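# Move the odd-colored relay into the black tray

## Task

Find the one relay among six whose button color differs from the rest, pull it out of the panel and set it in the black parts tray. The panel is loose and must finish lying flat on the table. No other relay may be left partly raised or tilted. Any gripper taken from the tool stand must be hung back in an empty stand slot at the end.

## Robot and tools

Robot: two UR7e-type arms, left_arm (base near y +0.452 m) and right_arm (base near y -0.393 m). Each ends in a tool changer with no tool fitted. Two grippers hang in the tool stand: grip50 (50 mm stroke) and grip85 (85 mm stroke). Either arm may fetch either one. Cameras: cam_left_wrist and cam_right_wrist, both 672x504, one on each wrist.

Frame: every position, target and offset uses the scene frame. Origin is on the table top halfway between the arms; +x points out over the table, +z up, and the left arm sits on the +y side. Image left/right does not match arm names. end_effector_position is the center of the changer face, in metres; orientation is a wxyz quaternion. The face's z axis points away from the arm. grip50's grip point lies 180 mm out along face z; grip85's lies 173 mm out when closed and 13 mm closer when fully open. Both grippers close along face x.

Row layout (shared by execute_actions and move): 26 numbers, left arm's 13 then right arm's 13. Per arm: dx, dy, dz, rx, ry, rz, lock, grip50_position, grip50_force_limit, grip50_speed, grip85_position, grip85_force_limit, grip85_speed. The six pose numbers are offsets, not poses: they are measured from that arm's Hand target at the start of the action or move, along scene axes, scaled so 1.0 equals 0.6 m or 180 degrees; rx, ry, rz form one rotation vector turning about the Hand target point. Sending the same offset again moves the arm further. All zeros re-asks for the current Hand target. The seven tool numbers are absolute commands in [-1, 1], and 0 is itself a command, so to keep a gripper unchanged resend its last values. lock: positive locks, negative unlocks, 0 keeps the last choice. grip50_position: +1 open (50 mm), about -0.65 pads meet, -1 closes until stopped. grip85_position: +1 open (85 mm), about -0.8 pads meet, -1 closes until stopped. grip50_force_limit runs from about 20 N (-1) to 185 N (+1). grip85 force depends on both force_limit and speed: -1 and -1 give a soft grip near 30 N, while a fast close from wide open can exceed 200 N. Speeds run from about 20 mm/s (-1) to 150 mm/s (+1).

execute_actions(actions, cameras): actions is a list of actions; each action is a table of up to 15 rows, one row per 1/30 s step, and a short table repeats its last row to fill 15 steps. Every row in an action counts from the same start pose. An empty list returns state plus images.

move: target is one row or a list of up to 15 rows, each offset from the same starting Hand targets; the arms travel straight lines. speed in m/s (0.002 to 3.6, default 0.25), one value or one per target. blend in m rounds corners of a list. stop_force in N (3 to 120) ends an arm's path when its wrist senses that much push; zero (default true) re-zeroes first. blocking=false returns early (not with stop_force). Instead of target, station (left_arm.stand or right_arm.stand) with slot (1 at left, viewed from the fork's open side, 180 mm apart) and approach=true or over=true goes to taught points; enter via approach, then over, then seat, and leave in reverse. The result adds a move: line with done, off_target, moving, held or fault, plus limits flags.

wait(seconds 0 to 10), stop(), zoom_image(camera, region [x0,y0,x1,y1] pixels, at most 504 by 504), zero_wrist_force(arm), read_manual(section), finished_scene(scene 1 to 3).

Results: Hand target is the last commanded pose; the real face often rests a little short. Tool commands, tool_id (grip50, grip85 or none), plate_near, locked, unlocked, in_stand, unlock_refused. object_status: 0 moving, 1 stopped while opening, 2 stopped while closing (a grip), 3 at requested position or pads together. position_measured is in counts (grip50 opening about (250 - counts) x 0.202 mm; grip85 about 78=60 mm, 130=40 mm, 180=20 mm, 230=closed). Wrist force and torque are in the end effector's own axes. Tool readings show n/a while the tool starts up.

Tool handling: seat the face on the plate within about 1 mm and 1 degree, with face -y toward the fork's open side. When plate_near is 1, send lock +1 and wait for locked 1; the gripper then closes and reopens by itself. To remove: raise about 20 mm (10 to 30), slide at least 110 mm out along face -y, then lift. To return: reverse that path, and with in_stand at 1 hold still, send lock -1, wait for unlocked 1. Unlocking is refused outside the stand.

Cautions: arms are stiff; pressing past a firm contact can trigger a 10 s stop (about 150 N on anything, or joint torque limits, wrist joints 24.6 N m). Move slowly near contact, use stop_force, keep the two arms and their tools apart. Orientation commands are clipped to 32 degrees per step. Do not drop or fling the relay, tip the panel, disturb the other relays, or leave anything off the table. Long stretched holds heat motors.

Each tool is called after "Call:" as name([rows], argument=value, ...), one row to a line, values as JSON.

## Session

Call:
execute_actions(actions=[])

Scene clock: 0.00 s.
left_arm: end_effector_position=(+0.6883, +0.7172, +0.2427) locked=0 unlocked=1 plate_near=0 in_stand=0 unlock_refused=0 tool_id=none grip50_position_measured=n/a grip50_object_status=n/a grip85_position_measured=n/a grip85_object_status=n/a end_effector_quat_wxyz=(-0.085, +0.876, +0.471, -0.058) | right_arm: end_effector_position=(+0.2513, +0.0002, +0.3131) locked=0 unlocked=1 plate_near=0 in_stand=0 unlock_refused=0 tool_id=none grip50_position_measured=n/a grip50_object_status=n/a grip85_position_measured=n/a grip85_object_status=n/a end_effector_quat_wxyz=(-0.017, +0.059, +0.990, +0.128)
Joint positions: left_arm=[0.2 -0.867 1.048 -1.585 -1.449 -0.84] | right_arm=[0.635 -1.668 2.009 -2.045 -1.348 -2.403]
Joint velocities: within noise
Joint torques (N m): no reading
Wrist force (N): no reading
Wrist torque (N m): no reading
Wrist force, peak (N): no reading
Hand target: left_arm +0.6883, +0.7172, +0.2427; -0.085, +0.876, +0.471, -0.058 | right_arm +0.2513, +0.0002, +0.3131; -0.017, +0.059, +0.990, +0.128
Tool commands: left_gripper/lock=+0.0 left_gripper/grip50_position=+1.0 left_gripper/grip50_force_limit=+1.0 left_gripper/grip50_speed=+1.0 left_gripper/grip85_position=+1.0 left_gripper/grip85_force_limit=+1.0 left_gripper/grip85_speed=+1.0 right_gripper/lock=+0.0 right_gripper/grip50_position=+1.0 right_gripper/grip50_force_limit=+1.0 right_gripper/grip50_speed=+1.0 right_gripper/grip85_position=+1.0 right_gripper/grip85_force_limit=+1.0 right_gripper/grip85_speed=+1.0

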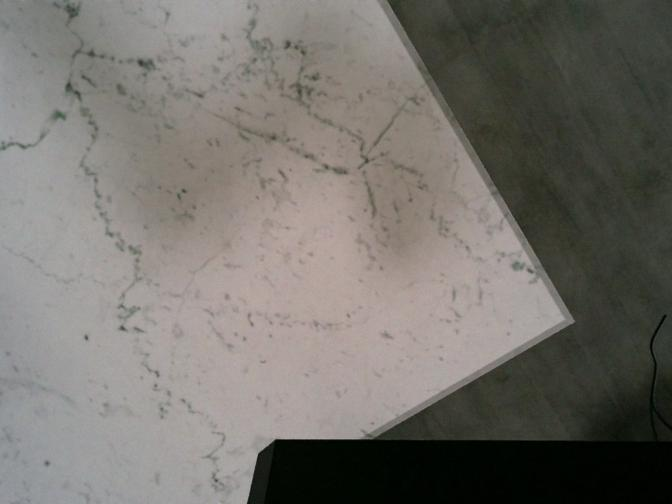

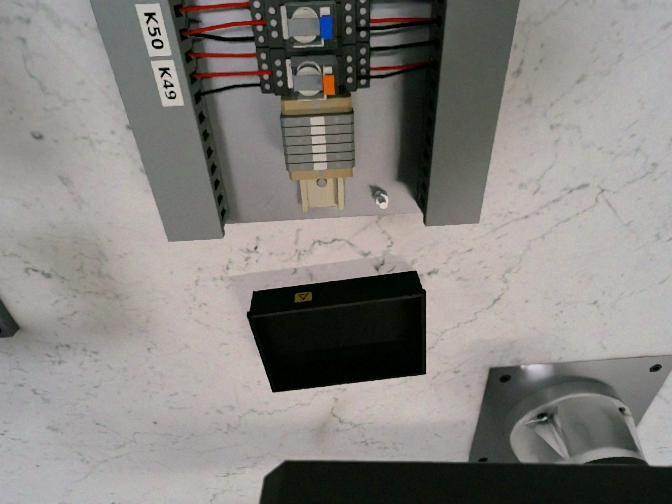

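Call:
move(target=[-0.397, -0.278, 0.428, 0, 0, 0, 0, 1, 1, 1, 1, 1, 1, 0, -0.167, 0.4, -0.187, 0, 0, 0, 1, 1, 1, 1, 1, 1], cameras=["all"])

Scene clock: 9.30 s.
left_arm: end_effector_position=(+0.4501, +0.5504, +0.4994) locked=0 unlocked=1 plate_near=0 in_stand=0 unlock_refused=0 tool_id=none grip50_position_measured=n/a grip50_object_status=n/a grip85_position_measured=n/a grip85_object_status=n/a end_effector_quat_wxyz=(-0.085, +0.876, +0.471, -0.058) | right_arm: end_effector_position=(+0.2513, -0.1000, +0.5531) locked=0 unlocked=1 plate_near=0 in_stand=0 unlock_refused=0 tool_id=none grip50_position_measured=n/a grip50_object_status=n/a grip85_position_measured=n/a grip85_object_status=n/a end_effector_quat_wxyz=(+0.001, +0.061, +0.985, -0.164)
Joint positions: left_arm=[-0.059 -1.572 1.346 -1.153 -1.496 -1.097] | right_arm=[0.621 -1.673 1.309 -1.004 -1.832 -2.4]
Joint torques (N m): left_arm=[-4.71 -38.94 -31.18 -0.91 -2.53 -2.5] | right_arm=[-9.64 -9.84 -35.2 -0.94 -3.26 1.81]
Wrist force (N): left_arm=[0.4 0.4 0.0] | right_arm=[-1.3 -1.7 -0.1]
Wrist torque (N m): left_arm=[0.01 -0.02 0.08] | right_arm=[0.14 0.09 0.09]
Wrist force, peak (N): left_arm=[2.2 1.0 1.5] | right_arm=[-1.0 -2.9 -1.7]
Hand target: left_arm +0.4501, +0.5504, +0.4995; -0.085, +0.876, +0.471, -0.058 | right_arm +0.2513, -0.1000, +0.5531; +0.001, +0.061, +0.985, -0.164
Off the commanded pose: left_arm 0.000 m, 0 deg | right_arm 0.000 m, 0 deg.
move: done
camera_calibration:
cam_left_wrist: T_world_to_cam=[[0.545178, 0.83804, -0.0216736, -0.684976], [0.829678, -0.535676, 0.157117, -0.100599], [0.12006, -0.103639, -0.987342, 0.537994], [0, 0, 0, 1]] pos_world=[0.392308, 0.575906, 0.532144]
cam_right_wrist: T_world_to_cam=[[-0.995037, 0.0970102, -0.0221251, 0.278969], [0.0969572, 0.995283, 0.00345956, 0.12875], [0.0223564, 0.0012972, -0.999749, 0.586651], [0, 0, 0, 1]] pos_world=[0.251986, -0.155967, 0.592231]

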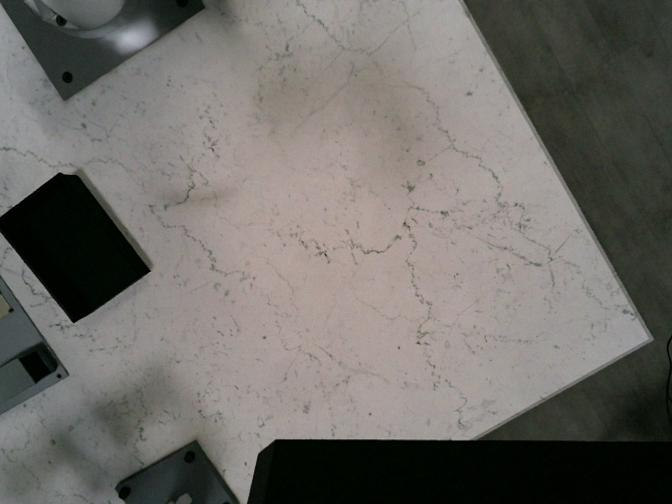

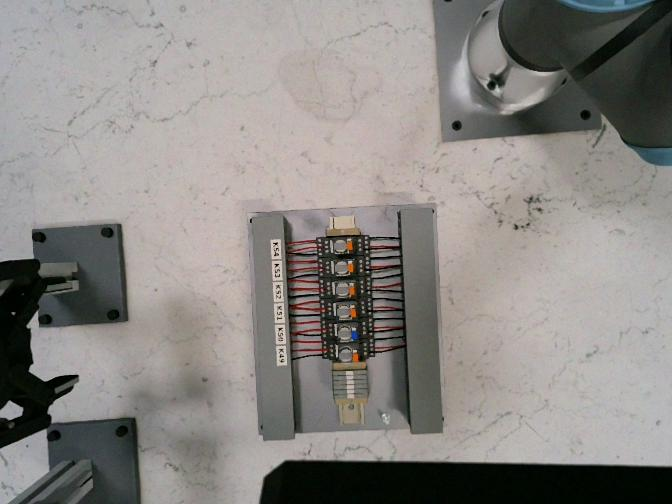

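Call:
zoom_image(camera="cam_right_wrist", region=[0, 200, 160, 504])

Call:
zoom_image(camera="cam_right_wrist", region=[240, 195, 460, 445])

Scaled by 1.658 from the camera's 672x504 image, which has a finer 960x720 frame.

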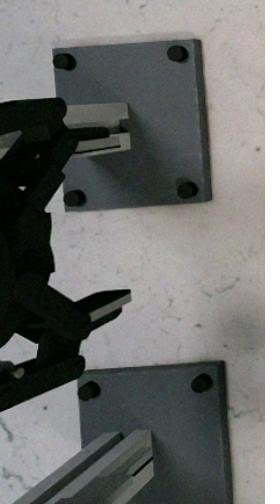

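Scaled by 2.016 from the camera's 672x504 image, which has a finer 960x720 frame.

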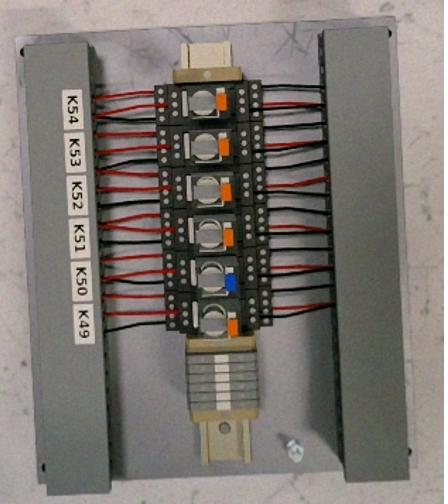

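Call:
move(target=[0, 0, 0, 0, 0, 0, 0, 1, 1, 1, 1, 1, 1, 0, 0, 0.1, 0, 0, -0.194, 0, 0, 1, 1, 1, 1, 1, 1], cameras=["cam_right_wrist"])


Call:
move(target=[0, 0, 0, 0, 0, 0, 0, 1, 1, 1, 1, 1, 1, 0, 0, 0.1, 0, -0.194, 0, 0, 1, 1, 1, 1, 1, 1], cameras=["cam_right_wrist"])

Scene clock: 16.30 s.
left_arm: end_effector_position=(+0.4501, +0.5504, +0.4995) locked=0 unlocked=1 plate_near=0 in_stand=0 unlock_refused=0 tool_id=none grip50_position_measured=n/a grip50_object_status=n/a grip85_position_measured=n/a grip85_object_status=n/a end_effector_quat_wxyz=(-0.085, +0.876, +0.471, -0.058) | right_arm: end_effector_position=(+0.2513, -0.1000, +0.6131) locked=0 unlocked=1 plate_near=0 in_stand=0 unlock_refused=0 tool_id=none grip50_position_measured=n/a grip50_object_status=n/a grip85_position_measured=n/a grip85_object_status=n/a end_effector_quat_wxyz=(+0.296, +0.108, +0.939, -0.138)
Joint positions: left_arm=[-0.059 -1.572 1.346 -1.153 -1.496 -1.097] | right_arm=[0.756 -1.793 1.429 -1.43 -2.203 -2.262]
Joint torques (N m): left_arm=[-6.35 -37.83 -31.43 -0.91 -2.5 -2.2] | right_arm=[11.6 -25.24 -15.1 -6.08 -4.16 -1.9]
Wrist force (N): left_arm=[0.2 0.1 0.2] | right_arm=[-2.4 -1.2 0.0]
Wrist torque (N m): left_arm=[-0.01 0.01 0.07] | right_arm=[0.09 -0.09 0.04]
Wrist force, peak (N): left_arm=[0.5 0.2 -0.3] | right_arm=[-2.7 -1.6 -0.4]
Hand target: left_arm +0.4501, +0.5504, +0.4995; -0.085, +0.876, +0.471, -0.058 | right_arm +0.2513, -0.1000, +0.6131; +0.296, +0.108, +0.939, -0.138
Off the commanded pose: left_arm 0.000 m, 0 deg | right_arm 0.000 m, 0 deg.
move: done
camera_calibration:
cam_right_wrist: T_world_to_cam=[[-0.803253, 0.097098, -0.58767, 0.578856], [0.0775958, 0.995274, 0.0583832, 0.0997324], [0.590562, 0.00129577, -0.806992, 0.385726], [0, 0, 0, 1]] pos_world=[0.229434, -0.155967, 0.645631]
Images, in order (width x height): cam_right_wrist 672x504.

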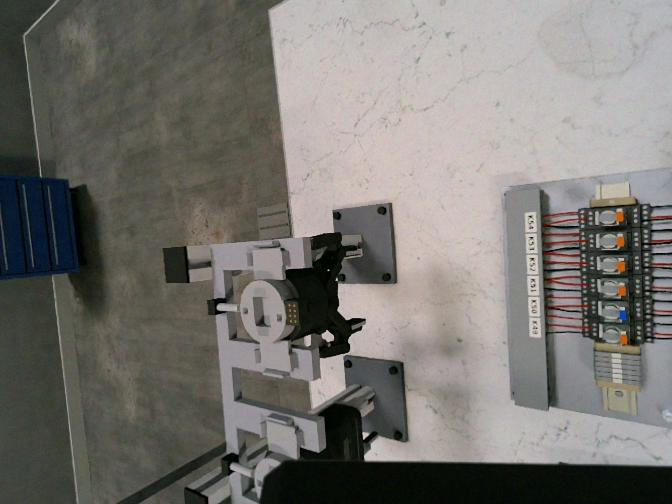

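Call:
move(target=[0, 0, 0, 0, 0, 0, 0, 1, 1, 1, 1, 1, 1, 0.01, 0.1667, -0.6, 0, 0.194, 0, 0, 1, 1, 1, 1, 1, 1], cameras=["cam_right_wrist"])

Scene clock: 25.20 s.
left_arm: end_effector_position=(+0.4501, +0.5504, +0.4995) locked=0 unlocked=1 plate_near=0 in_stand=0 unlock_refused=0 tool_id=none grip50_position_measured=n/a grip50_object_status=n/a grip85_position_measured=n/a grip85_object_status=n/a end_effector_quat_wxyz=(-0.085, +0.876, +0.471, -0.058) | right_arm: end_effector_position=(+0.2572, -0.0001, +0.2531) locked=0 unlocked=1 plate_near=0 in_stand=0 unlock_refused=0 tool_id=none grip50_position_measured=n/a grip50_object_status=n/a grip85_position_measured=n/a grip85_object_status=n/a end_effector_quat_wxyz=(+0.001, +0.061, +0.985, -0.164)
Joint positions: left_arm=[-0.059 -1.572 1.346 -1.153 -1.496 -1.097] | right_arm=[0.781 -1.447 1.855 -1.736 -1.796 -2.239]
Joint torques (N m): left_arm=[-5.22 -37.95 -31.64 -0.91 -2.16 -2.42] | right_arm=[11.25 -18.97 -35.36 -5.1 1.99 -2.25]
Wrist force (N): left_arm=[0.3 -0.1 -0.1] | right_arm=[-1.1 -2.0 -0.1]
Wrist torque (N m): left_arm=[-0.02 0.00 0.07] | right_arm=[0.10 0.05 0.26]
Wrist force, peak (N): left_arm=[0.6 -0.2 0.0] | right_arm=[-4.0 -3.0 -1.9]
Hand target: left_arm +0.4501, +0.5504, +0.4995; -0.085, +0.876, +0.471, -0.058 | right_arm +0.2573, +0.0000, +0.2531; +0.001, +0.061, +0.985, -0.164
Off the commanded pose: left_arm 0.000 m, 0 deg | right_arm 0.000 m, 0 deg.
move: done
camera_calibration:
cam_right_wrist: T_world_to_cam=[[-0.995037, 0.0970095, -0.0221348, 0.268603], [0.0969587, 0.995283, 0.00336004, 0.0297065], [0.0223564, 0.00119721, -0.999749, 0.286457], [0, 0, 0, 1]] pos_world=[0.257986, -0.0559664, 0.292231]
Images, in order (width x height): cam_right_wrist 672x504.

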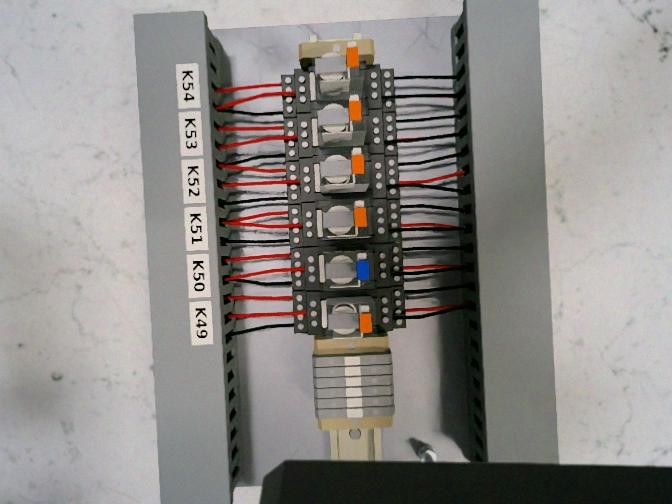

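Call:
zoom_image(camera="cam_right_wrist", region=[270, 190, 430, 350])

Call:
zoom_image(camera="cam_right_wrist", region=[270, 30, 430, 190])

Scaled by 3.150 from the camera's 672x504 image, which has a finer 960x720 frame.

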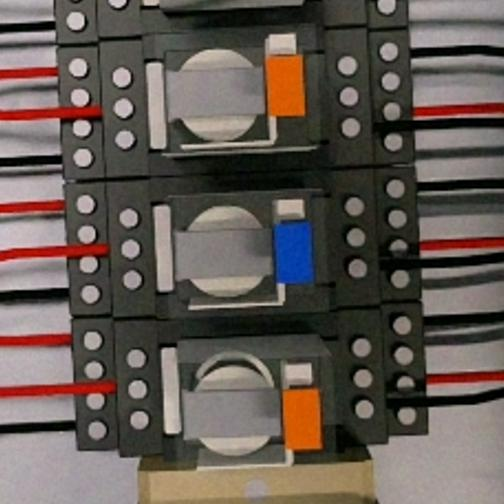

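Scaled by 3.150 from the camera's 672x504 image, which has a finer 960x720 frame.

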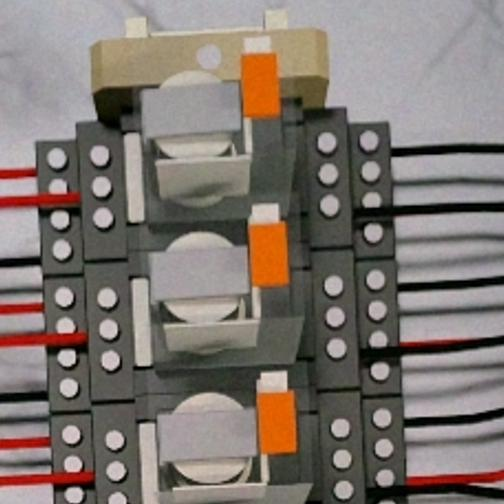

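Call:
move(target=[0, 0, 0, 0, 0, 0, 0, 1, 1, 1, 1, 1, 1, 0, -0.31, 0.0, 0.3056, 0, 0, 0, 1, 1, 1, 1, 1, 1], cameras=["cam_right_wrist"])

Scene clock: 32.70 s.
left_arm: end_effector_position=(+0.4501, +0.5504, +0.4995) locked=0 unlocked=1 plate_near=0 in_stand=0 unlock_refused=0 tool_id=none grip50_position_measured=n/a grip50_object_status=n/a grip85_position_measured=n/a grip85_object_status=n/a end_effector_quat_wxyz=(-0.085, +0.876, +0.471, -0.058) | right_arm: end_effector_position=(+0.2572, -0.1860, +0.2531) locked=0 unlocked=1 plate_near=0 in_stand=0 unlock_refused=0 tool_id=none grip50_position_measured=n/a grip50_object_status=n/a grip85_position_measured=n/a grip85_object_status=n/a end_effector_quat_wxyz=(-0.028, +0.055, +0.949, +0.309)
Joint positions: left_arm=[-0.059 -1.572 1.346 -1.153 -1.496 -1.097] | right_arm=[-0.043 -2.028 2.431 -1.897 -0.944 -3.125]
Joint torques (N m): left_arm=[-5.92 -37.44 -31.84 -0.95 -2.32 -2.25] | right_arm=[-10.28 -14.48 -34.42 -1.26 3.89 -2.08]
Wrist force (N): left_arm=[0.1 0.2 0.1] | right_arm=[-0.4 1.1 0.3]
Wrist torque (N m): left_arm=[0.00 0.00 0.08] | right_arm=[-0.08 0.02 0.06]
Wrist force, peak (N): left_arm=[0.5 0.0 0.4] | right_arm=[-1.4 -2.2 0.0]
Hand target: left_arm +0.4501, +0.5504, +0.4995; -0.085, +0.876, +0.471, -0.058 | right_arm +0.2573, -0.1860, +0.2531; -0.028, +0.055, +0.949, +0.309
Off the commanded pose: left_arm 0.000 m, 0 deg | right_arm 0.000 m, 0 deg.
move: done
camera_calibration:
cam_right_wrist: T_world_to_cam=[[-0.995028, 0.0738131, 0.0668655, 0.259809], [0.0970547, 0.567931, 0.817334, -0.070701], [0.022355, 0.81976, -0.572271, 0.330742], [0, 0, 0, 1]] pos_world=[0.257986, -0.250153, 0.229688]
Images, in order (width x height): cam_right_wrist 672x504.

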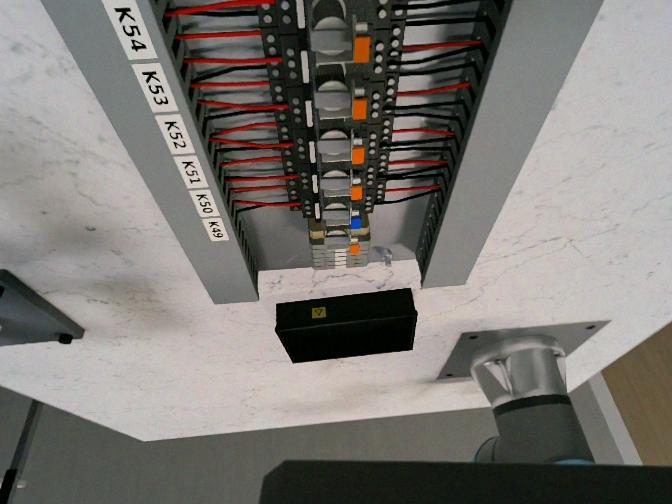

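Call:
zoom_image(camera="cam_right_wrist", region=[240, 0, 440, 150])

Call:
zoom_image(camera="cam_right_wrist", region=[260, 140, 420, 280])

Scaled by 2.520 from the camera's 672x504 image, which has a finer 960x720 frame.

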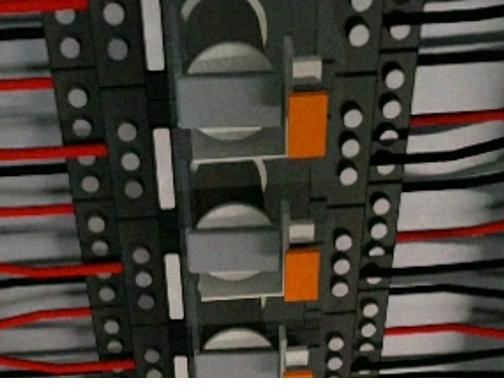

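Scaled by 3.150 from the camera's 672x504 image, which has a finer 960x720 frame.

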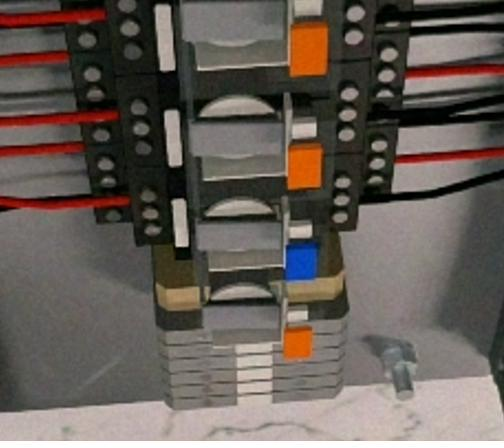

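Call:
move(target=[0, 0, 0, 0, 0, 0, 0, 1, 1, 1, 1, 1, 1, 0, 0.1, 0.4, -0.2, 0, 0, 0, 1, 1, 1, 1, 1, 1], cameras=["cam_right_wrist"])

Call:
move(station="right_arm.stand", slot=2, approach=true, cameras=["all"])

Scene clock: 51.97 s.
left_arm: end_effector_position=(+0.4501, +0.5504, +0.4995) locked=0 unlocked=1 plate_near=0 in_stand=0 unlock_refused=0 tool_id=none grip50_position_measured=n/a grip50_object_status=n/a grip85_position_measured=n/a grip85_object_status=n/a end_effector_quat_wxyz=(-0.085, +0.876, +0.471, -0.058) | right_arm: end_effector_position=(+0.2573, -0.1260, +0.4930) locked=0 unlocked=1 plate_near=0 in_stand=0 unlock_refused=0 tool_id=none grip50_position_measured=n/a grip50_object_status=n/a grip85_position_measured=n/a grip85_object_status=n/a end_effector_quat_wxyz=(-0.009, +0.060, +0.998, +0.001)
Joint positions: left_arm=[-0.059 -1.572 1.346 -1.153 -1.496 -1.097] | right_arm=[0.438 -1.853 1.637 -1.339 -1.561 -2.613]
Joint torques (N m): left_arm=[-5.34 -37.67 -32.12 -0.97 -1.91 -2.25] | right_arm=[11.74 -3.37 -37.82 -1.66 -2.76 1.8]
Wrist force (N): left_arm=[0.5 0.0 0.3] | right_arm=[-0.2 -0.2 0.1]
Wrist torque (N m): left_arm=[-0.01 -0.02 0.07] | right_arm=[0.06 0.01 0.02]
Wrist force, peak (N): left_arm=[0.6 0.2 -0.2] | right_arm=[0.1 0.7 -2.4]
Hand target: left_arm +0.4501, +0.5504, +0.4995; -0.085, +0.876, +0.471, -0.058 | right_arm +0.2573, -0.1260, +0.4931; -0.009, +0.060, +0.998, +0.001
Off the commanded pose: left_arm 0.000 m, 0 deg | right_arm 0.000 m, 0 deg.
move: done
camera_calibration:
cam_right_wrist: T_world_to_cam=[[-0.995037, 0.0989265, 0.0106859, 0.270197], [0.0969579, 0.939859, 0.327513, -0.0125154], [0.0223565, 0.326924, -0.944786, 0.540501], [0, 0, 0, 1]] pos_world=[0.257986, -0.19167, 0.51187]
Images, in order (width x height): cam_right_wrist 672x504.

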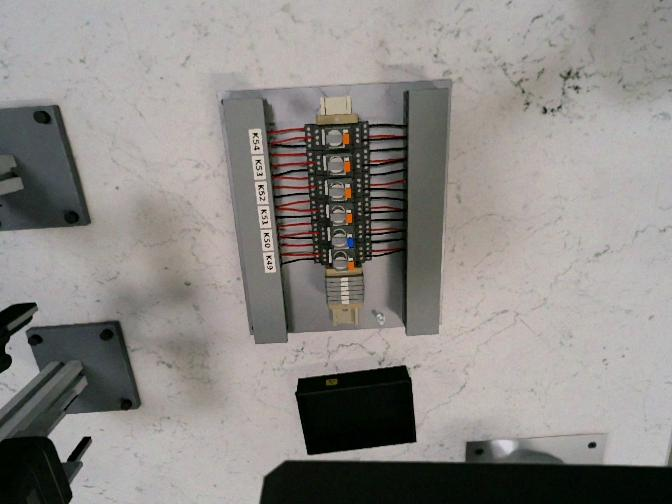

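Scene clock: 55.50 s.
left_arm: end_effector_position=(+0.4501, +0.5504, +0.4995) locked=0 unlocked=1 plate_near=0 in_stand=0 unlock_refused=0 tool_id=none grip50_position_measured=n/a grip50_object_status=n/a grip85_position_measured=n/a grip85_object_status=n/a end_effector_quat_wxyz=(-0.085, +0.876, +0.471, -0.058) | right_arm: end_effector_position=(+0.3937, -0.0926, +0.3821) locked=0 unlocked=1 plate_near=0 in_stand=0 unlock_refused=0 tool_id=none grip50_position_measured=n/a grip50_object_status=n/a grip85_position_measured=n/a grip85_object_status=n/a end_effector_quat_wxyz=(+0.001, +0.721, +0.693, +0.000)
Joint positions: left_arm=[-0.059 -1.572 1.346 -1.153 -1.496 -1.097] | right_arm=[0.395 -1.558 1.674 -1.688 -1.572 -1.168]
Joint torques (N m): left_arm=[-4.94 -38.47 -32.08 -1.01 -1.55 -2.35] | right_arm=[-7.01 -16.45 -37.19 -5.83 -2.44 1.64]
Wrist force (N): left_arm=[0.4 -0.2 0.1] | right_arm=[-0.4 -1.2 -0.1]
Wrist torque (N m): left_arm=[-0.02 -0.01 0.08] | right_arm=[0.04 0.00 0.06]
Wrist force, peak (N): left_arm=[0.6 -0.2 -0.1] | right_arm=[-0.4 -1.2 -0.1]
Hand target: left_arm +0.4501, +0.5504, +0.4995; -0.085, +0.876, +0.471, -0.058 | right_arm +0.3937, -0.0926, +0.3820; +0.001, +0.721, +0.693, +0.000
Tool commands: left_gripper/lock=+0.0 left_gripper/grip50_position=+1.0 left_gripper/grip50_force_limit=+1.0 left_gripper/grip50_speed=+1.0 left_gripper/grip85_position=+1.0 left_gripper/grip85_force_limit=+1.0 left_gripper/grip85_speed=+1.0 right_gripper/lock=+0.0 right_gripper/grip50_position=+1.0 right_gripper/grip50_force_limit=+1.0 right_gripper/grip50_speed=+1.0 right_gripper/grip85_position=+1.0 right_gripper/grip85_force_limit=+1.0 right_gripper/grip85_speed=+1.0
Off the commanded pose: right_arm 0.000 m, 0 deg.
move: done; to station right_arm.stand, slot 2, approach point
camera_calibration:
cam_left_wrist: T_world_to_cam=[[0.545178, 0.83804, -0.0216736, -0.684976], [0.829678, -0.535676, 0.157117, -0.100599], [0.12006, -0.103639, -0.987342, 0.537994], [0, 0, 0, 1]] pos_world=[0.392308, 0.575906, 0.532144]
cam_right_wrist: T_world_to_cam=[[0.0170469, 0.999816, -0.00875673, 0.0962447], [0.944646, -0.013235, 0.327824, -0.442927], [0.327648, -0.0138604, -0.944698, 0.269833], [0, 0, 0, 1]] pos_world=[0.328359, -0.0983492, 0.400955]

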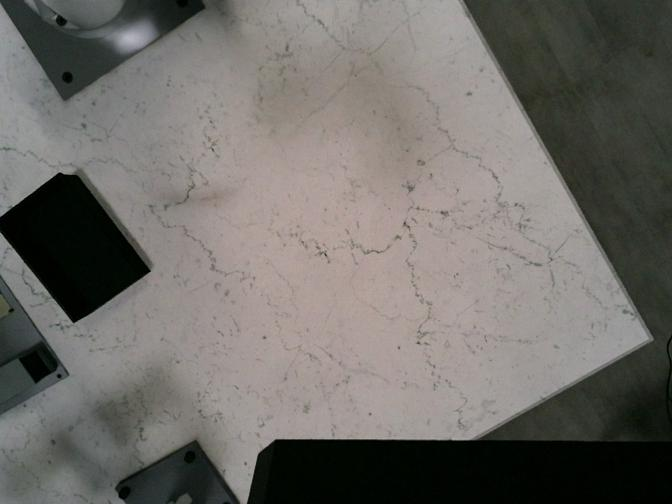

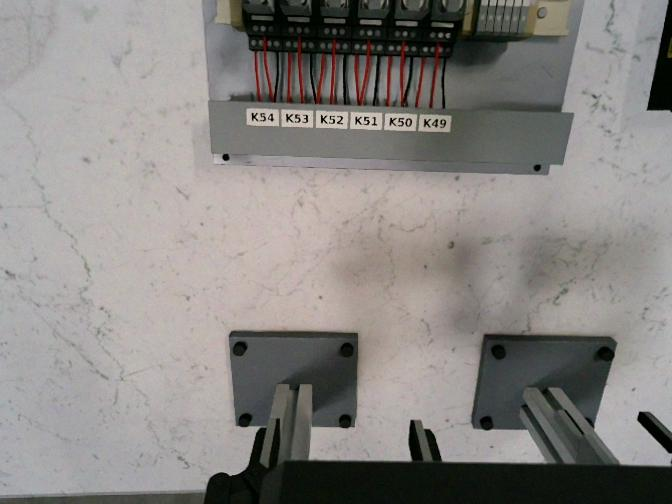

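Call:
move(station="right_arm.stand", slot=1, approach=true, cameras=["cam_right_wrist"])

Scene clock: 58.33 s.
left_arm: end_effector_position=(+0.4501, +0.5504, +0.4995) locked=0 unlocked=1 plate_near=0 in_stand=0 unlock_refused=0 tool_id=none grip50_position_measured=n/a grip50_object_status=n/a grip85_position_measured=n/a grip85_object_status=n/a end_effector_quat_wxyz=(-0.085, +0.876, +0.471, -0.058) | right_arm: end_effector_position=(+0.4008, +0.0873, +0.3822) locked=0 unlocked=1 plate_near=0 in_stand=0 unlock_refused=0 tool_id=none grip50_position_measured=n/a grip50_object_status=n/a grip85_position_measured=n/a grip85_object_status=n/a end_effector_quat_wxyz=(+0.001, +0.721, +0.693, +0.001)
Joint positions: left_arm=[-0.059 -1.572 1.346 -1.153 -1.496 -1.097] | right_arm=[0.671 -1.249 1.309 -1.632 -1.572 -0.891]
Joint torques (N m): left_arm=[-5.83 -36.71 -31.29 -1.04 -1.67 -2.49] | right_arm=[10.65 -30.8 -35.98 -1.56 -2.44 1.84]
Wrist force (N): left_arm=[0.3 0.0 0.2] | right_arm=[-0.2 -1.0 -0.2]
Wrist torque (N m): left_arm=[-0.01 0.00 0.07] | right_arm=[0.03 -0.05 0.03]
Wrist force, peak (N): left_arm=[0.7 0.1 -0.1] | right_arm=[-3.7 -0.9 -0.1]
Hand target: left_arm +0.4501, +0.5504, +0.4995; -0.085, +0.876, +0.471, -0.058 | right_arm +0.4009, +0.0874, +0.3822; +0.001, +0.721, +0.693, +0.001
Tool commands: left_gripper/lock=+0.0 left_gripper/grip50_position=+1.0 left_gripper/grip50_force_limit=+1.0 left_gripper/grip50_speed=+1.0 left_gripper/grip85_position=+1.0 left_gripper/grip85_force_limit=+1.0 left_gripper/grip85_speed=+1.0 right_gripper/lock=+0.0 right_gripper/grip50_position=+1.0 right_gripper/grip50_force_limit=+1.0 right_gripper/grip50_speed=+1.0 right_gripper/grip85_position=+1.0 right_gripper/grip85_force_limit=+1.0 right_gripper/grip85_speed=+1.0
Off the commanded pose: right_arm 0.000 m, 0 deg.
move: done; to station right_arm.stand, slot 1, approach point
camera_calibration:
cam_right_wrist: T_world_to_cam=[[0.0171657, 0.999819, -0.00817736, -0.0840155], [0.94451, -0.0135318, 0.328205, -0.447496], [0.328035, -0.0133575, -0.944571, 0.269933], [0, 0, 0, 1]] pos_world=[0.335559, 0.0815505, 0.401154]
Images, in order (width x height): cam_right_wrist 672x504.

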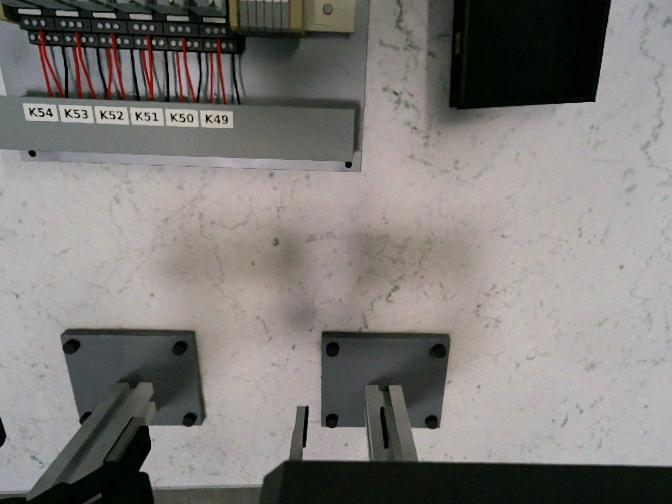

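Call:
move(station="right_arm.stand", slot=1, over=true, speed=0.1, cameras=["cam_right_wrist"])

Scene clock: 64.43 s.
left_arm: end_effector_position=(+0.4501, +0.5504, +0.4995) locked=0 unlocked=1 plate_near=0 in_stand=0 unlock_refused=0 tool_id=none grip50_position_measured=n/a grip50_object_status=n/a grip85_position_measured=n/a grip85_object_status=n/a end_effector_quat_wxyz=(-0.085, +0.876, +0.471, -0.058) | right_arm: end_effector_position=(+0.5406, +0.0816, +0.3824) locked=0 unlocked=1 plate_near=0 in_stand=0 unlock_refused=0 tool_id=none grip50_position_measured=n/a grip50_object_status=n/a grip85_position_measured=n/a grip85_object_status=n/a end_effector_quat_wxyz=(+0.001, +0.721, +0.693, +0.001)
Joint positions: left_arm=[-0.059 -1.572 1.346 -1.153 -1.496 -1.097] | right_arm=[0.55 -0.993 0.932 -1.511 -1.572 -1.012]
Joint torques (N m): left_arm=[-4.45 -36.84 -30.86 -1.07 -1.56 -2.2] | right_arm=[-9.5 -39.6 -38.06 -1.24 1.71 -2.29]
Wrist force (N): left_arm=[0.2 0.0 -0.1] | right_arm=[-0.5 -0.5 0.0]
Wrist torque (N m): left_arm=[-0.01 0.00 0.07] | right_arm=[0.04 -0.02 0.20]
Wrist force, peak (N): left_arm=[0.5 0.1 0.2] | right_arm=[0.7 -3.2 0.0]
Hand target: left_arm +0.4501, +0.5504, +0.4995; -0.085, +0.876, +0.471, -0.058 | right_arm +0.5407, +0.0816, +0.3824; +0.001, +0.721, +0.693, +0.001
Tool commands: left_gripper/lock=+0.0 left_gripper/grip50_position=+1.0 left_gripper/grip50_force_limit=+1.0 left_gripper/grip50_speed=+1.0 left_gripper/grip85_position=+1.0 left_gripper/grip85_force_limit=+1.0 left_gripper/grip85_speed=+1.0 right_gripper/lock=+0.0 right_gripper/grip50_position=+1.0 right_gripper/grip50_force_limit=+1.0 right_gripper/grip50_speed=+1.0 right_gripper/grip85_position=+1.0 right_gripper/grip85_force_limit=+1.0 right_gripper/grip85_speed=+1.0
Off the commanded pose: right_arm 0.000 m, 0 deg.
move: done; to station right_arm.stand, slot 1, over the seat
camera_calibration:
cam_right_wrist: T_world_to_cam=[[0.017074, 0.999821, -0.00820718, -0.080658], [0.944438, -0.0134324, 0.328415, -0.579611], [0.328246, -0.0133585, -0.944498, 0.223995], [0, 0, 0, 1]] pos_world=[0.475258, 0.0758502, 0.401254]
Images, in order (width x height): cam_right_wrist 672x504.

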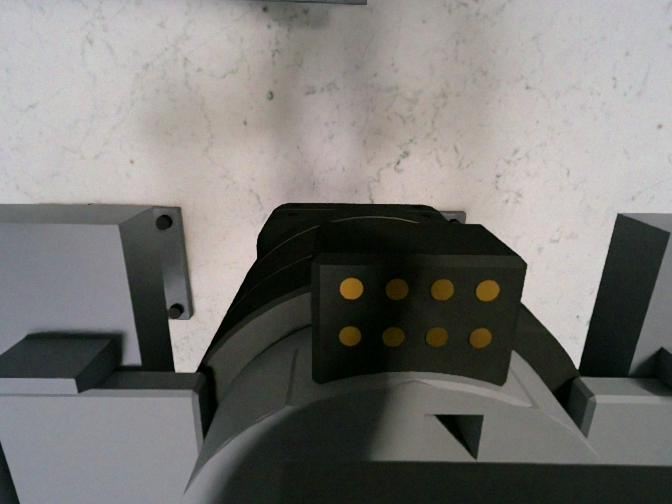

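Call:
move(station="right_arm.stand", slot=1, speed=0.02, stop_force=15, cameras=["cam_right_wrist"])

Scene clock: 70.07 s.
left_arm: end_effector_position=(+0.4501, +0.5504, +0.4995) locked=0 unlocked=1 plate_near=0 in_stand=0 unlock_refused=0 tool_id=none grip50_position_measured=n/a grip50_object_status=n/a grip85_position_measured=n/a grip85_object_status=n/a end_effector_quat_wxyz=(-0.085, +0.876, +0.471, -0.058) | right_arm: end_effector_position=(+0.5407, +0.0817, +0.3605) locked=0 unlocked=1 plate_near=1 in_stand=1 unlock_refused=0 tool_id=none grip50_position_measured=n/a grip50_object_status=n/a grip85_position_measured=n/a grip85_object_status=n/a end_effector_quat_wxyz=(+0.001, +0.721, +0.693, +0.001)
Joint positions: left_arm=[-0.059 -1.572 1.346 -1.153 -1.496 -1.097] | right_arm=[0.55 -0.995 0.991 -1.569 -1.572 -1.012]
Joint torques (N m): left_arm=[-5.23 -36.33 -30.42 -1.17 -1.25 -2.34] | right_arm=[-7.5 -44.04 -10.31 -4.56 -0.2 -1.51]
Wrist force (N): left_arm=[0.3 0.1 0.1] | right_arm=[3.7 -2.0 -12.2]
Wrist torque (N m): left_arm=[0.00 0.00 0.08] | right_arm=[0.36 -0.30 0.26]
Wrist force, peak (N): left_arm=[0.7 -0.1 0.0] | right_arm=[3.2 -1.8 -13.0]
Hand target: left_arm +0.4501, +0.5504, +0.4995; -0.085, +0.876, +0.471, -0.058 | right_arm +0.5407, +0.0817, +0.3604; +0.001, +0.721, +0.693, +0.001
Tool commands: left_gripper/lock=+0.0 left_gripper/grip50_position=+1.0 left_gripper/grip50_force_limit=+1.0 left_gripper/grip50_speed=+1.0 left_gripper/grip85_position=+1.0 left_gripper/grip85_force_limit=+1.0 left_gripper/grip85_speed=+1.0 right_gripper/lock=+0.0 right_gripper/grip50_position=+1.0 right_gripper/grip50_force_limit=+1.0 right_gripper/grip50_speed=+1.0 right_gripper/grip85_position=+1.0 right_gripper/grip85_force_limit=+1.0 right_gripper/grip85_speed=+1.0
Off the commanded pose: right_arm 0.000 m, 0 deg.
move: done; to station right_arm.stand, slot 1
camera_calibration:
cam_right_wrist: T_world_to_cam=[[0.0170738, 0.999821, -0.00820726, -0.0808393], [0.944438, -0.0134321, 0.328415, -0.572513], [0.328246, -0.0133585, -0.944498, 0.203278], [0, 0, 0, 1]] pos_world=[0.475358, 0.0758502, 0.379354]
Images, in order (width x height): cam_right_wrist 672x504.

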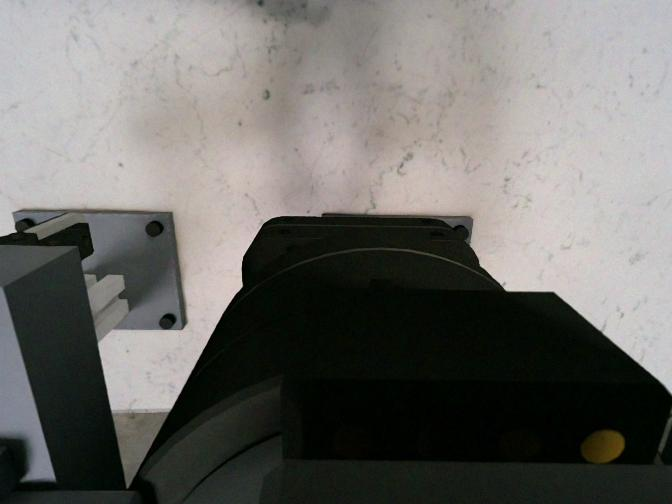

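Call:
move(target=[0, 0, 0, 0, 0, 0, 0, 1, 1, 1, 1, 1, 1, 0, 0, 0, 0, 0, 0, 1, 1, -0.6, 0, 1, 1, 1])

Call:
wait(seconds=2)

Scene clock: 72.10 s.
left_arm: end_effector_position=(+0.4501, +0.5504, +0.4995) locked=0 unlocked=1 plate_near=0 in_stand=0 unlock_refused=0 tool_id=none grip50_position_measured=n/a grip50_object_status=n/a grip85_position_measured=n/a grip85_object_status=n/a end_effector_quat_wxyz=(-0.085, +0.876, +0.471, -0.058) | right_arm: end_effector_position=(+0.5407, +0.0817, +0.3604) locked=0 unlocked=0 plate_near=1 in_stand=1 unlock_refused=0 tool_id=none grip50_position_measured=n/a grip50_object_status=n/a grip85_position_measured=n/a grip85_object_status=n/a end_effector_quat_wxyz=(+0.001, +0.721, +0.693, +0.001)
Joint positions: left_arm=[-0.059 -1.572 1.346 -1.153 -1.496 -1.097] | right_arm=[0.55 -0.995 0.991 -1.569 -1.572 -1.012]
Joint torques (N m): left_arm=[-5.63 -35.73 -31.4 -1.07 -1.32 -2.32] | right_arm=[-3.67 -33.62 -10.05 -2.59 -0.91 -0.55]
Wrist force (N): left_arm=[0.4 0.0 0.0] | right_arm=[3.7 -1.8 -12.8]
Wrist torque (N m): left_arm=[-0.01 -0.02 0.07] | right_arm=[0.35 -0.32 0.26]
Wrist force, peak (N): left_arm=[0.6 0.1 0.1] | right_arm=[3.3 -1.5 -13.5]
Hand target: left_arm +0.4501, +0.5504, +0.4995; -0.085, +0.876, +0.471, -0.058 | right_arm +0.5407, +0.0817, +0.3604; +0.001, +0.721, +0.693, +0.001
Tool commands: left_gripper/lock=+0.0 left_gripper/grip50_position=+1.0 left_gripper/grip50_force_limit=+1.0 left_gripper/grip50_speed=+1.0 left_gripper/grip85_position=+1.0 left_gripper/grip85_force_limit=+1.0 left_gripper/grip85_speed=+1.0 right_gripper/lock=+0.0 right_gripper/grip50_position=+1.0 right_gripper/grip50_force_limit=-0.6 right_gripper/grip50_speed=+0.0 right_gripper/grip85_position=+1.0 right_gripper/grip85_force_limit=+1.0 right_gripper/grip85_speed=+1.0
Off the commanded pose: left_arm 0.000 m, 0 deg | right_arm 0.000 m, 0 deg.
move: done

Scene clock: 74.10 s.
left_arm: end_effector_position=(+0.4501, +0.5504, +0.4995) locked=0 unlocked=1 plate_near=0 in_stand=0 unlock_refused=0 tool_id=none grip50_position_measured=n/a grip50_object_status=n/a grip85_position_measured=n/a grip85_object_status=n/a end_effector_quat_wxyz=(-0.085, +0.876, +0.471, -0.058) | right_arm: end_effector_position=(+0.5407, +0.0817, +0.3604) locked=1 unlocked=0 plate_near=1 in_stand=1 unlock_refused=0 tool_id=grip50 grip50_position_measured=n/a grip50_object_status=n/a grip85_position_measured=n/a grip85_object_status=n/a end_effector_quat_wxyz=(+0.001, +0.721, +0.693, +0.001)
Joint positions: left_arm=[-0.059 -1.572 1.346 -1.153 -1.496 -1.097] | right_arm=[0.55 -0.995 0.991 -1.569 -1.572 -1.012]
Joint torques (N m): left_arm=[-4.52 -36.27 -31.07 -1.05 -1.03 -2.41] | right_arm=[-0.37 -43.25 -20.02 -2.26 -1.34 -0.01]
Wrist force (N): left_arm=[0.2 -0.2 0.2] | right_arm=[6.1 -0.6 -29.6]
Wrist torque (N m): left_arm=[-0.02 0.00 0.07] | right_arm=[0.60 -1.69 0.29]
Wrist force, peak (N): left_arm=[0.6 0.1 0.2] | right_arm=[6.0 -0.7 -30.4]
Hand target: left_arm +0.4501, +0.5504, +0.4995; -0.085, +0.876, +0.471, -0.058 | right_arm +0.5407, +0.0817, +0.3604; +0.001, +0.721, +0.693, +0.001
Tool commands: left_gripper/lock=+0.0 left_gripper/grip50_position=+1.0 left_gripper/grip50_force_limit=+1.0 left_gripper/grip50_speed=+1.0 left_gripper/grip85_position=+1.0 left_gripper/grip85_force_limit=+1.0 left_gripper/grip85_speed=+1.0 right_gripper/lock=+0.0 right_gripper/grip50_position=+1.0 right_gripper/grip50_force_limit=-0.6 right_gripper/grip50_speed=+0.0 right_gripper/grip85_position=+1.0 right_gripper/grip85_force_limit=+1.0 right_gripper/grip85_speed=+1.0
Off the commanded pose: left_arm 0.000 m, 0 deg | right_arm 0.000 m, 0 deg.
wait: 2.00 s; at rest by 0.20 s

Call:
move([
  [0,0,0,0,0,0,0,1,1,1,1,1,1, 0,0,0.0335,0,0,0,1,1,-0.6,0,1,1,1],
  [0,0,0,0,0,0,0,1,1,1,1,1,1, -0.2083,0.0083,0.0335,0,0,0,1,1,-0.6,0,1,1,1],
  [0,0,0,0,0,0,0,1,1,1,1,1,1, -0.4768,-0.215,0,0,0,0.4956,1,1,-0.6,0,1,1,1],
], blend=[0.003, 0.02, 0], speed=[0.05, 0.15, 0.25], cameras=["cam_right_wrist"])

Scene clock: 85.23 s.
left_arm: end_effector_position=(+0.4501, +0.5504, +0.4995) locked=0 unlocked=1 plate_near=0 in_stand=0 unlock_refused=0 tool_id=none grip50_position_measured=n/a grip50_object_status=n/a grip85_position_measured=n/a grip85_object_status=n/a end_effector_quat_wxyz=(-0.085, +0.876, +0.471, -0.058) | right_arm: end_effector_position=(+0.2546, -0.0473, +0.3604) locked=1 unlocked=0 plate_near=1 in_stand=0 unlock_refused=0 tool_id=grip50 grip50_position_measured=3 grip50_object_status=3 grip85_position_measured=n/a grip85_object_status=n/a end_effector_quat_wxyz=(+0.000, +0.026, +1.000, +0.001)
Joint positions: left_arm=[-0.059 -1.572 1.346 -1.153 -1.496 -1.097] | right_arm=[0.622 -1.725 1.884 -1.731 -1.569 -2.498]
Joint torques (N m): left_arm=[-3.41 -35.35 -31.55 -1.24 -0.9 -2.21] | right_arm=[-9.66 -34.35 -22.92 -3.14 2.37 -2.46]
Wrist force (N): left_arm=[0.2 -0.1 0.0] | right_arm=[-0.4 -0.9 -0.3]
Wrist torque (N m): left_arm=[-0.01 0.00 0.07] | right_arm=[0.04 -0.02 0.19]
Wrist force, peak (N): left_arm=[0.6 0.1 0.3] | right_arm=[6.0 -0.7 -30.5]
Hand target: left_arm +0.4501, +0.5504, +0.4995; -0.085, +0.876, +0.471, -0.058 | right_arm +0.2546, -0.0473, +0.3604; +0.000, +0.026, +1.000, +0.001
Tool commands: left_gripper/lock=+0.0 left_gripper/grip50_position=+1.0 left_gripper/grip50_force_limit=+1.0 left_gripper/grip50_speed=+1.0 left_gripper/grip85_position=+1.0 left_gripper/grip85_force_limit=+1.0 left_gripper/grip85_speed=+1.0 right_gripper/lock=+0.0 right_gripper/grip50_position=+1.0 right_gripper/grip50_force_limit=-0.6 right_gripper/grip50_speed=+0.0 right_gripper/grip85_position=+1.0 right_gripper/grip85_force_limit=+1.0 right_gripper/grip85_speed=+1.0
Off the commanded pose: left_arm 0.000 m, 0 deg | right_arm 0.000 m, 0 deg.
move: done
camera_calibration:
cam_right_wrist: T_world_to_cam=[[-0.999484, 0.0310241, -0.00831097, 0.266016], [0.0265758, 0.944157, 0.328422, -0.0250158], [0.0180358, 0.328032, -0.944495, 0.390502], [0, 0, 0, 1]] pos_world=[0.2595, -0.112731, 0.379253]
Images, in order (width x height): cam_right_wrist 672x504.

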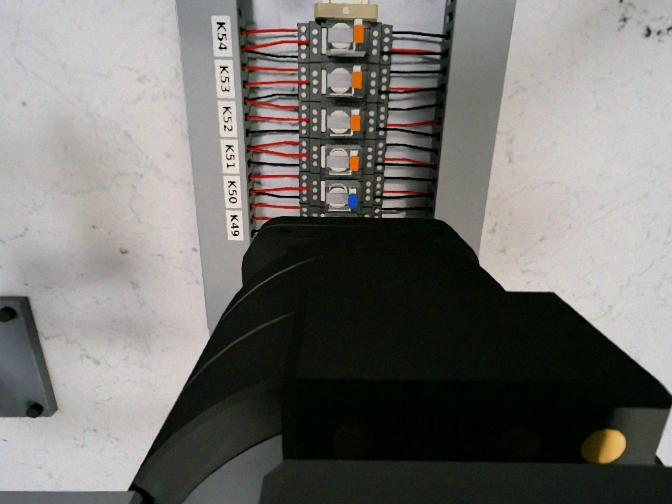

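Call:
zoom_image(camera="cam_right_wrist", region=[290, 100, 400, 220])

Scaled by 4.200 from the camera's 672x504 image, which has a finer 960x720 frame.

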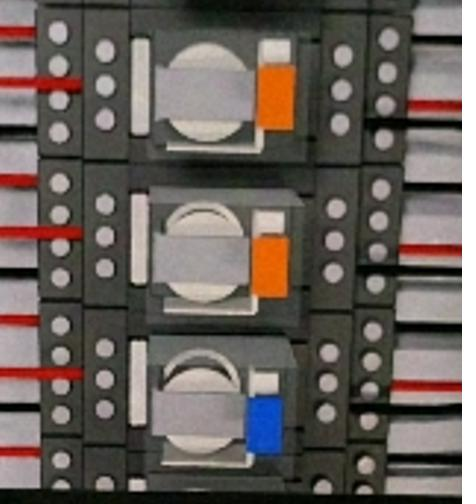

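Call:
move([
  [0,0,0,0,0,0,0,1,1,1,1,1,1, 0,0,0,0,0,-0.5,1,1,-0.6,0,1,1,1],
  [0,0,0,0,0,0,0,1,1,1,1,1,1, 0,0,0,0,0,-1,1,1,-0.6,0,1,1,1],
], blend=[0.01, 0], speed=0.5, cameras=["cam_right_wrist"])

Call:
zoom_image(camera="cam_right_wrist", region=[270, 100, 400, 240])

Scene clock: 99.67 s.
left_arm: end_effector_position=(+0.4501, +0.5504, +0.4995) locked=0 unlocked=1 plate_near=0 in_stand=0 unlock_refused=0 tool_id=none grip50_position_measured=n/a grip50_object_status=n/a grip85_position_measured=n/a grip85_object_status=n/a end_effector_quat_wxyz=(-0.085, +0.876, +0.471, -0.058) | right_arm: end_effector_position=(+0.2546, -0.0473, +0.3604) locked=1 unlocked=0 plate_near=1 in_stand=0 unlock_refused=0 tool_id=grip50 grip50_position_measured=3 grip50_object_status=3 grip85_position_measured=n/a grip85_object_status=n/a end_effector_quat_wxyz=(+0.001, +1.000, -0.026, +0.000)
Joint positions: left_arm=[-0.059 -1.572 1.346 -1.153 -1.496 -1.097] | right_arm=[0.623 -1.724 1.882 -1.728 -1.572 0.645]
Joint torques (N m): left_arm=[-4.11 -34.88 -31.29 -1.33 -0.56 -2.22] | right_arm=[11.95 -14.97 -44.36 -3.17 -2.46 1.84]
Wrist force (N): left_arm=[0.0 0.0 0.1] | right_arm=[-0.7 -0.5 0.1]
Wrist torque (N m): left_arm=[-0.01 0.01 0.07] | right_arm=[0.06 0.00 0.05]
Wrist force, peak (N): left_arm=[0.6 0.1 0.3] | right_arm=[-0.5 -1.1 0.3]
Hand target: left_arm +0.4501, +0.5504, +0.4995; -0.085, +0.876, +0.471, -0.058 | right_arm +0.2546, -0.0473, +0.3604; +0.001, +1.000, -0.026, +0.000
Tool commands: left_gripper/lock=+0.0 left_gripper/grip50_position=+1.0 left_gripper/grip50_force_limit=+1.0 left_gripper/grip50_speed=+1.0 left_gripper/grip85_position=+1.0 left_gripper/grip85_force_limit=+1.0 left_gripper/grip85_speed=+1.0 right_gripper/lock=+0.0 right_gripper/grip50_position=+1.0 right_gripper/grip50_force_limit=-0.6 right_gripper/grip50_speed=+0.0 right_gripper/grip85_position=+1.0 right_gripper/grip85_force_limit=+1.0 right_gripper/grip85_speed=+1.0
Off the commanded pose: left_arm 0.000 m, 0 deg | right_arm 0.000 m, 0 deg.
move: done; blend cut to 0 m at target 1
camera_calibration:
cam_right_wrist: T_world_to_cam=[[0.999491, -0.0308023, -0.00828423, -0.245875], [-0.0263751, -0.944164, 0.328419, -0.100944], [-0.0179377, -0.328034, -0.944496, 0.368597], [0, 0, 0, 1]] pos_world=[0.249699, 0.0180312, 0.379254]
Images, in order (width x height): cam_right_wrist 672x504.

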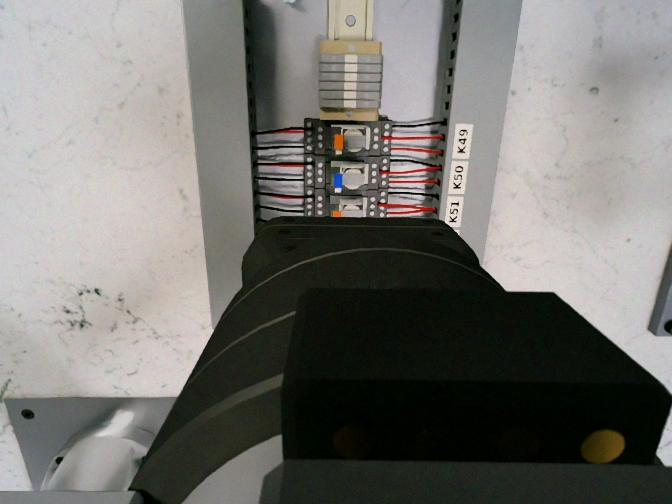

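Scaled by 3.600 from the camera's 672x504 image, which has a finer 960x720 frame.

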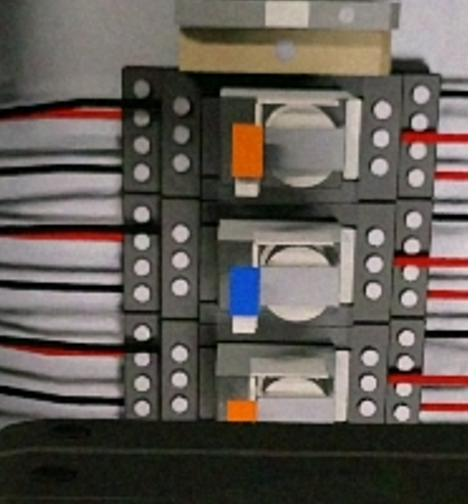

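Call:
move(target=[-0.15,-0.167,-0.082,0,0,-0.317,0,1,1,1,1,1,1, 0,0,0,0,0,0,1,1,-0.6,0,1,1,1])

Call:
move(target=[-0.133,-0.162,-0.167,-0.25,0,0,0,1,1,1,1,1,1, 0,0,0,0,0,0,1,1,-0.6,0,1,1,1], cameras=["cam_left_wrist"])

Scene clock: 132.33 s.
left_arm: end_effector_position=(+0.3601, +0.4502, +0.4503) locked=0 unlocked=1 plate_near=0 in_stand=0 unlock_refused=0 tool_id=none grip50_position_measured=n/a grip50_object_status=n/a grip85_position_measured=n/a grip85_object_status=n/a end_effector_quat_wxyz=(-0.102, +0.995, -0.005, -0.011) | right_arm: end_effector_position=(+0.2546, -0.0473, +0.3604) locked=1 unlocked=0 plate_near=1 in_stand=0 unlock_refused=0 tool_id=grip50 grip50_position_measured=3 grip50_object_status=3 grip85_position_measured=n/a grip85_object_status=n/a end_effector_quat_wxyz=(+0.001, +1.000, -0.026, +0.000)
Joint positions: left_arm=[-0.41 -1.896 1.761 -1.327 -1.396 -0.454] | right_arm=[0.623 -1.724 1.882 -1.728 -1.572 0.645]
Joint torques (N m): left_arm=[-6 -24.77 -19.81 -4.89 3.64 2.71] | right_arm=[11.83 -15.54 -44.94 -3.15 -2.48 1.81]
Wrist force (N): left_arm=[0.2 -0.2 0.2] | right_arm=[-0.6 -0.3 0.5]
Wrist torque (N m): left_arm=[-0.02 0.01 -0.07] | right_arm=[0.08 -0.01 0.05]
Wrist force, peak (N): left_arm=[1.2 0.0 -0.5] | right_arm=[-0.6 -0.9 0.3]
Hand target: left_arm +0.3601, +0.4502, +0.4503; -0.102, +0.995, -0.005, -0.011 | right_arm +0.2546, -0.0473, +0.3604; +0.001, +1.000, -0.026, +0.000
Tool commands: left_gripper/lock=+0.0 left_gripper/grip50_position=+1.0 left_gripper/grip50_force_limit=+1.0 left_gripper/grip50_speed=+1.0 left_gripper/grip85_position=+1.0 left_gripper/grip85_force_limit=+1.0 left_gripper/grip85_speed=+1.0 right_gripper/lock=+0.0 right_gripper/grip50_position=+1.0 right_gripper/grip50_force_limit=-0.6 right_gripper/grip50_speed=+0.0 right_gripper/grip85_position=+1.0 right_gripper/grip85_force_limit=+1.0 right_gripper/grip85_speed=+1.0
Off the commanded pose: left_arm 0.000 m, 0 deg | right_arm 0.000 m, 0 deg.
move: done

Scene clock: 134.53 s.
left_arm: end_effector_position=(+0.2803, +0.3530, +0.3501) locked=0 unlocked=1 plate_near=0 in_stand=0 unlock_refused=0 tool_id=none grip50_position_measured=n/a grip50_object_status=n/a grip85_position_measured=n/a grip85_object_status=n/a end_effector_quat_wxyz=(+0.286, +0.958, -0.008, -0.008) | right_arm: end_effector_position=(+0.2546, -0.0473, +0.3604) locked=1 unlocked=0 plate_near=1 in_stand=0 unlock_refused=0 tool_id=grip50 grip50_position_measured=3 grip50_object_status=3 grip85_position_measured=n/a grip85_object_status=n/a end_effector_quat_wxyz=(+0.001, +1.000, -0.026, +0.000)
Joint positions: left_arm=[-0.463 -2.108 2.293 -2.044 -2.082 -0.565] | right_arm=[0.623 -1.724 1.882 -1.728 -1.572 0.645]
Joint torques (N m): left_arm=[-5.32 -16.2 -20.19 -5.81 -4.01 -2.64] | right_arm=[11.87 -15.52 -45.16 -3.13 -2.43 1.58]
Wrist force (N): left_arm=[0.8 0.1 1.8] | right_arm=[-0.6 -0.5 0.3]
Wrist torque (N m): left_arm=[0.13 -0.08 0.43] | right_arm=[0.06 0.00 0.04]
Wrist force, peak (N): left_arm=[-0.1 0.3 2.8] | right_arm=[-0.6 -0.7 0.3]
Hand target: left_arm +0.2803, +0.3530, +0.3501; +0.286, +0.958, -0.008, -0.008 | right_arm +0.2546, -0.0473, +0.3604; +0.001, +1.000, -0.026, +0.000
Tool commands: left_gripper/lock=+0.0 left_gripper/grip50_position=+1.0 left_gripper/grip50_force_limit=+1.0 left_gripper/grip50_speed=+1.0 left_gripper/grip85_position=+1.0 left_gripper/grip85_force_limit=+1.0 left_gripper/grip85_speed=+1.0 right_gripper/lock=+0.0 right_gripper/grip50_position=+1.0 right_gripper/grip50_force_limit=-0.6 right_gripper/grip50_speed=+0.0 right_gripper/grip85_position=+1.0 right_gripper/grip85_force_limit=+1.0 right_gripper/grip85_speed=+1.0
Off the commanded pose: left_arm 0.000 m, 0 deg | right_arm 0.000 m, 0 deg.
move: done
camera_calibration:
cam_left_wrist: T_world_to_cam=[[0.999764, -0.016668, -0.0139502, -0.258643], [0.00150155, -0.58732, 0.809353, -0.0199662], [-0.0216836, -0.809183, -0.587156, 0.539068], [0, 0, 0, 1]] pos_world=[0.270301, 0.420167, 0.329069]
Images, in order (width x height): cam_left_wrist 672x504.

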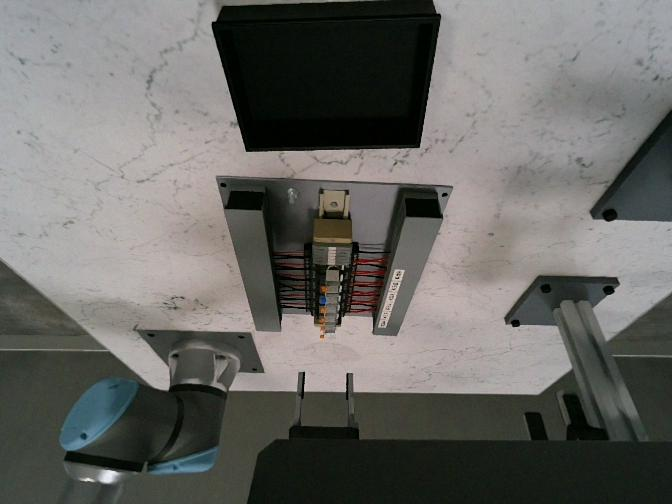

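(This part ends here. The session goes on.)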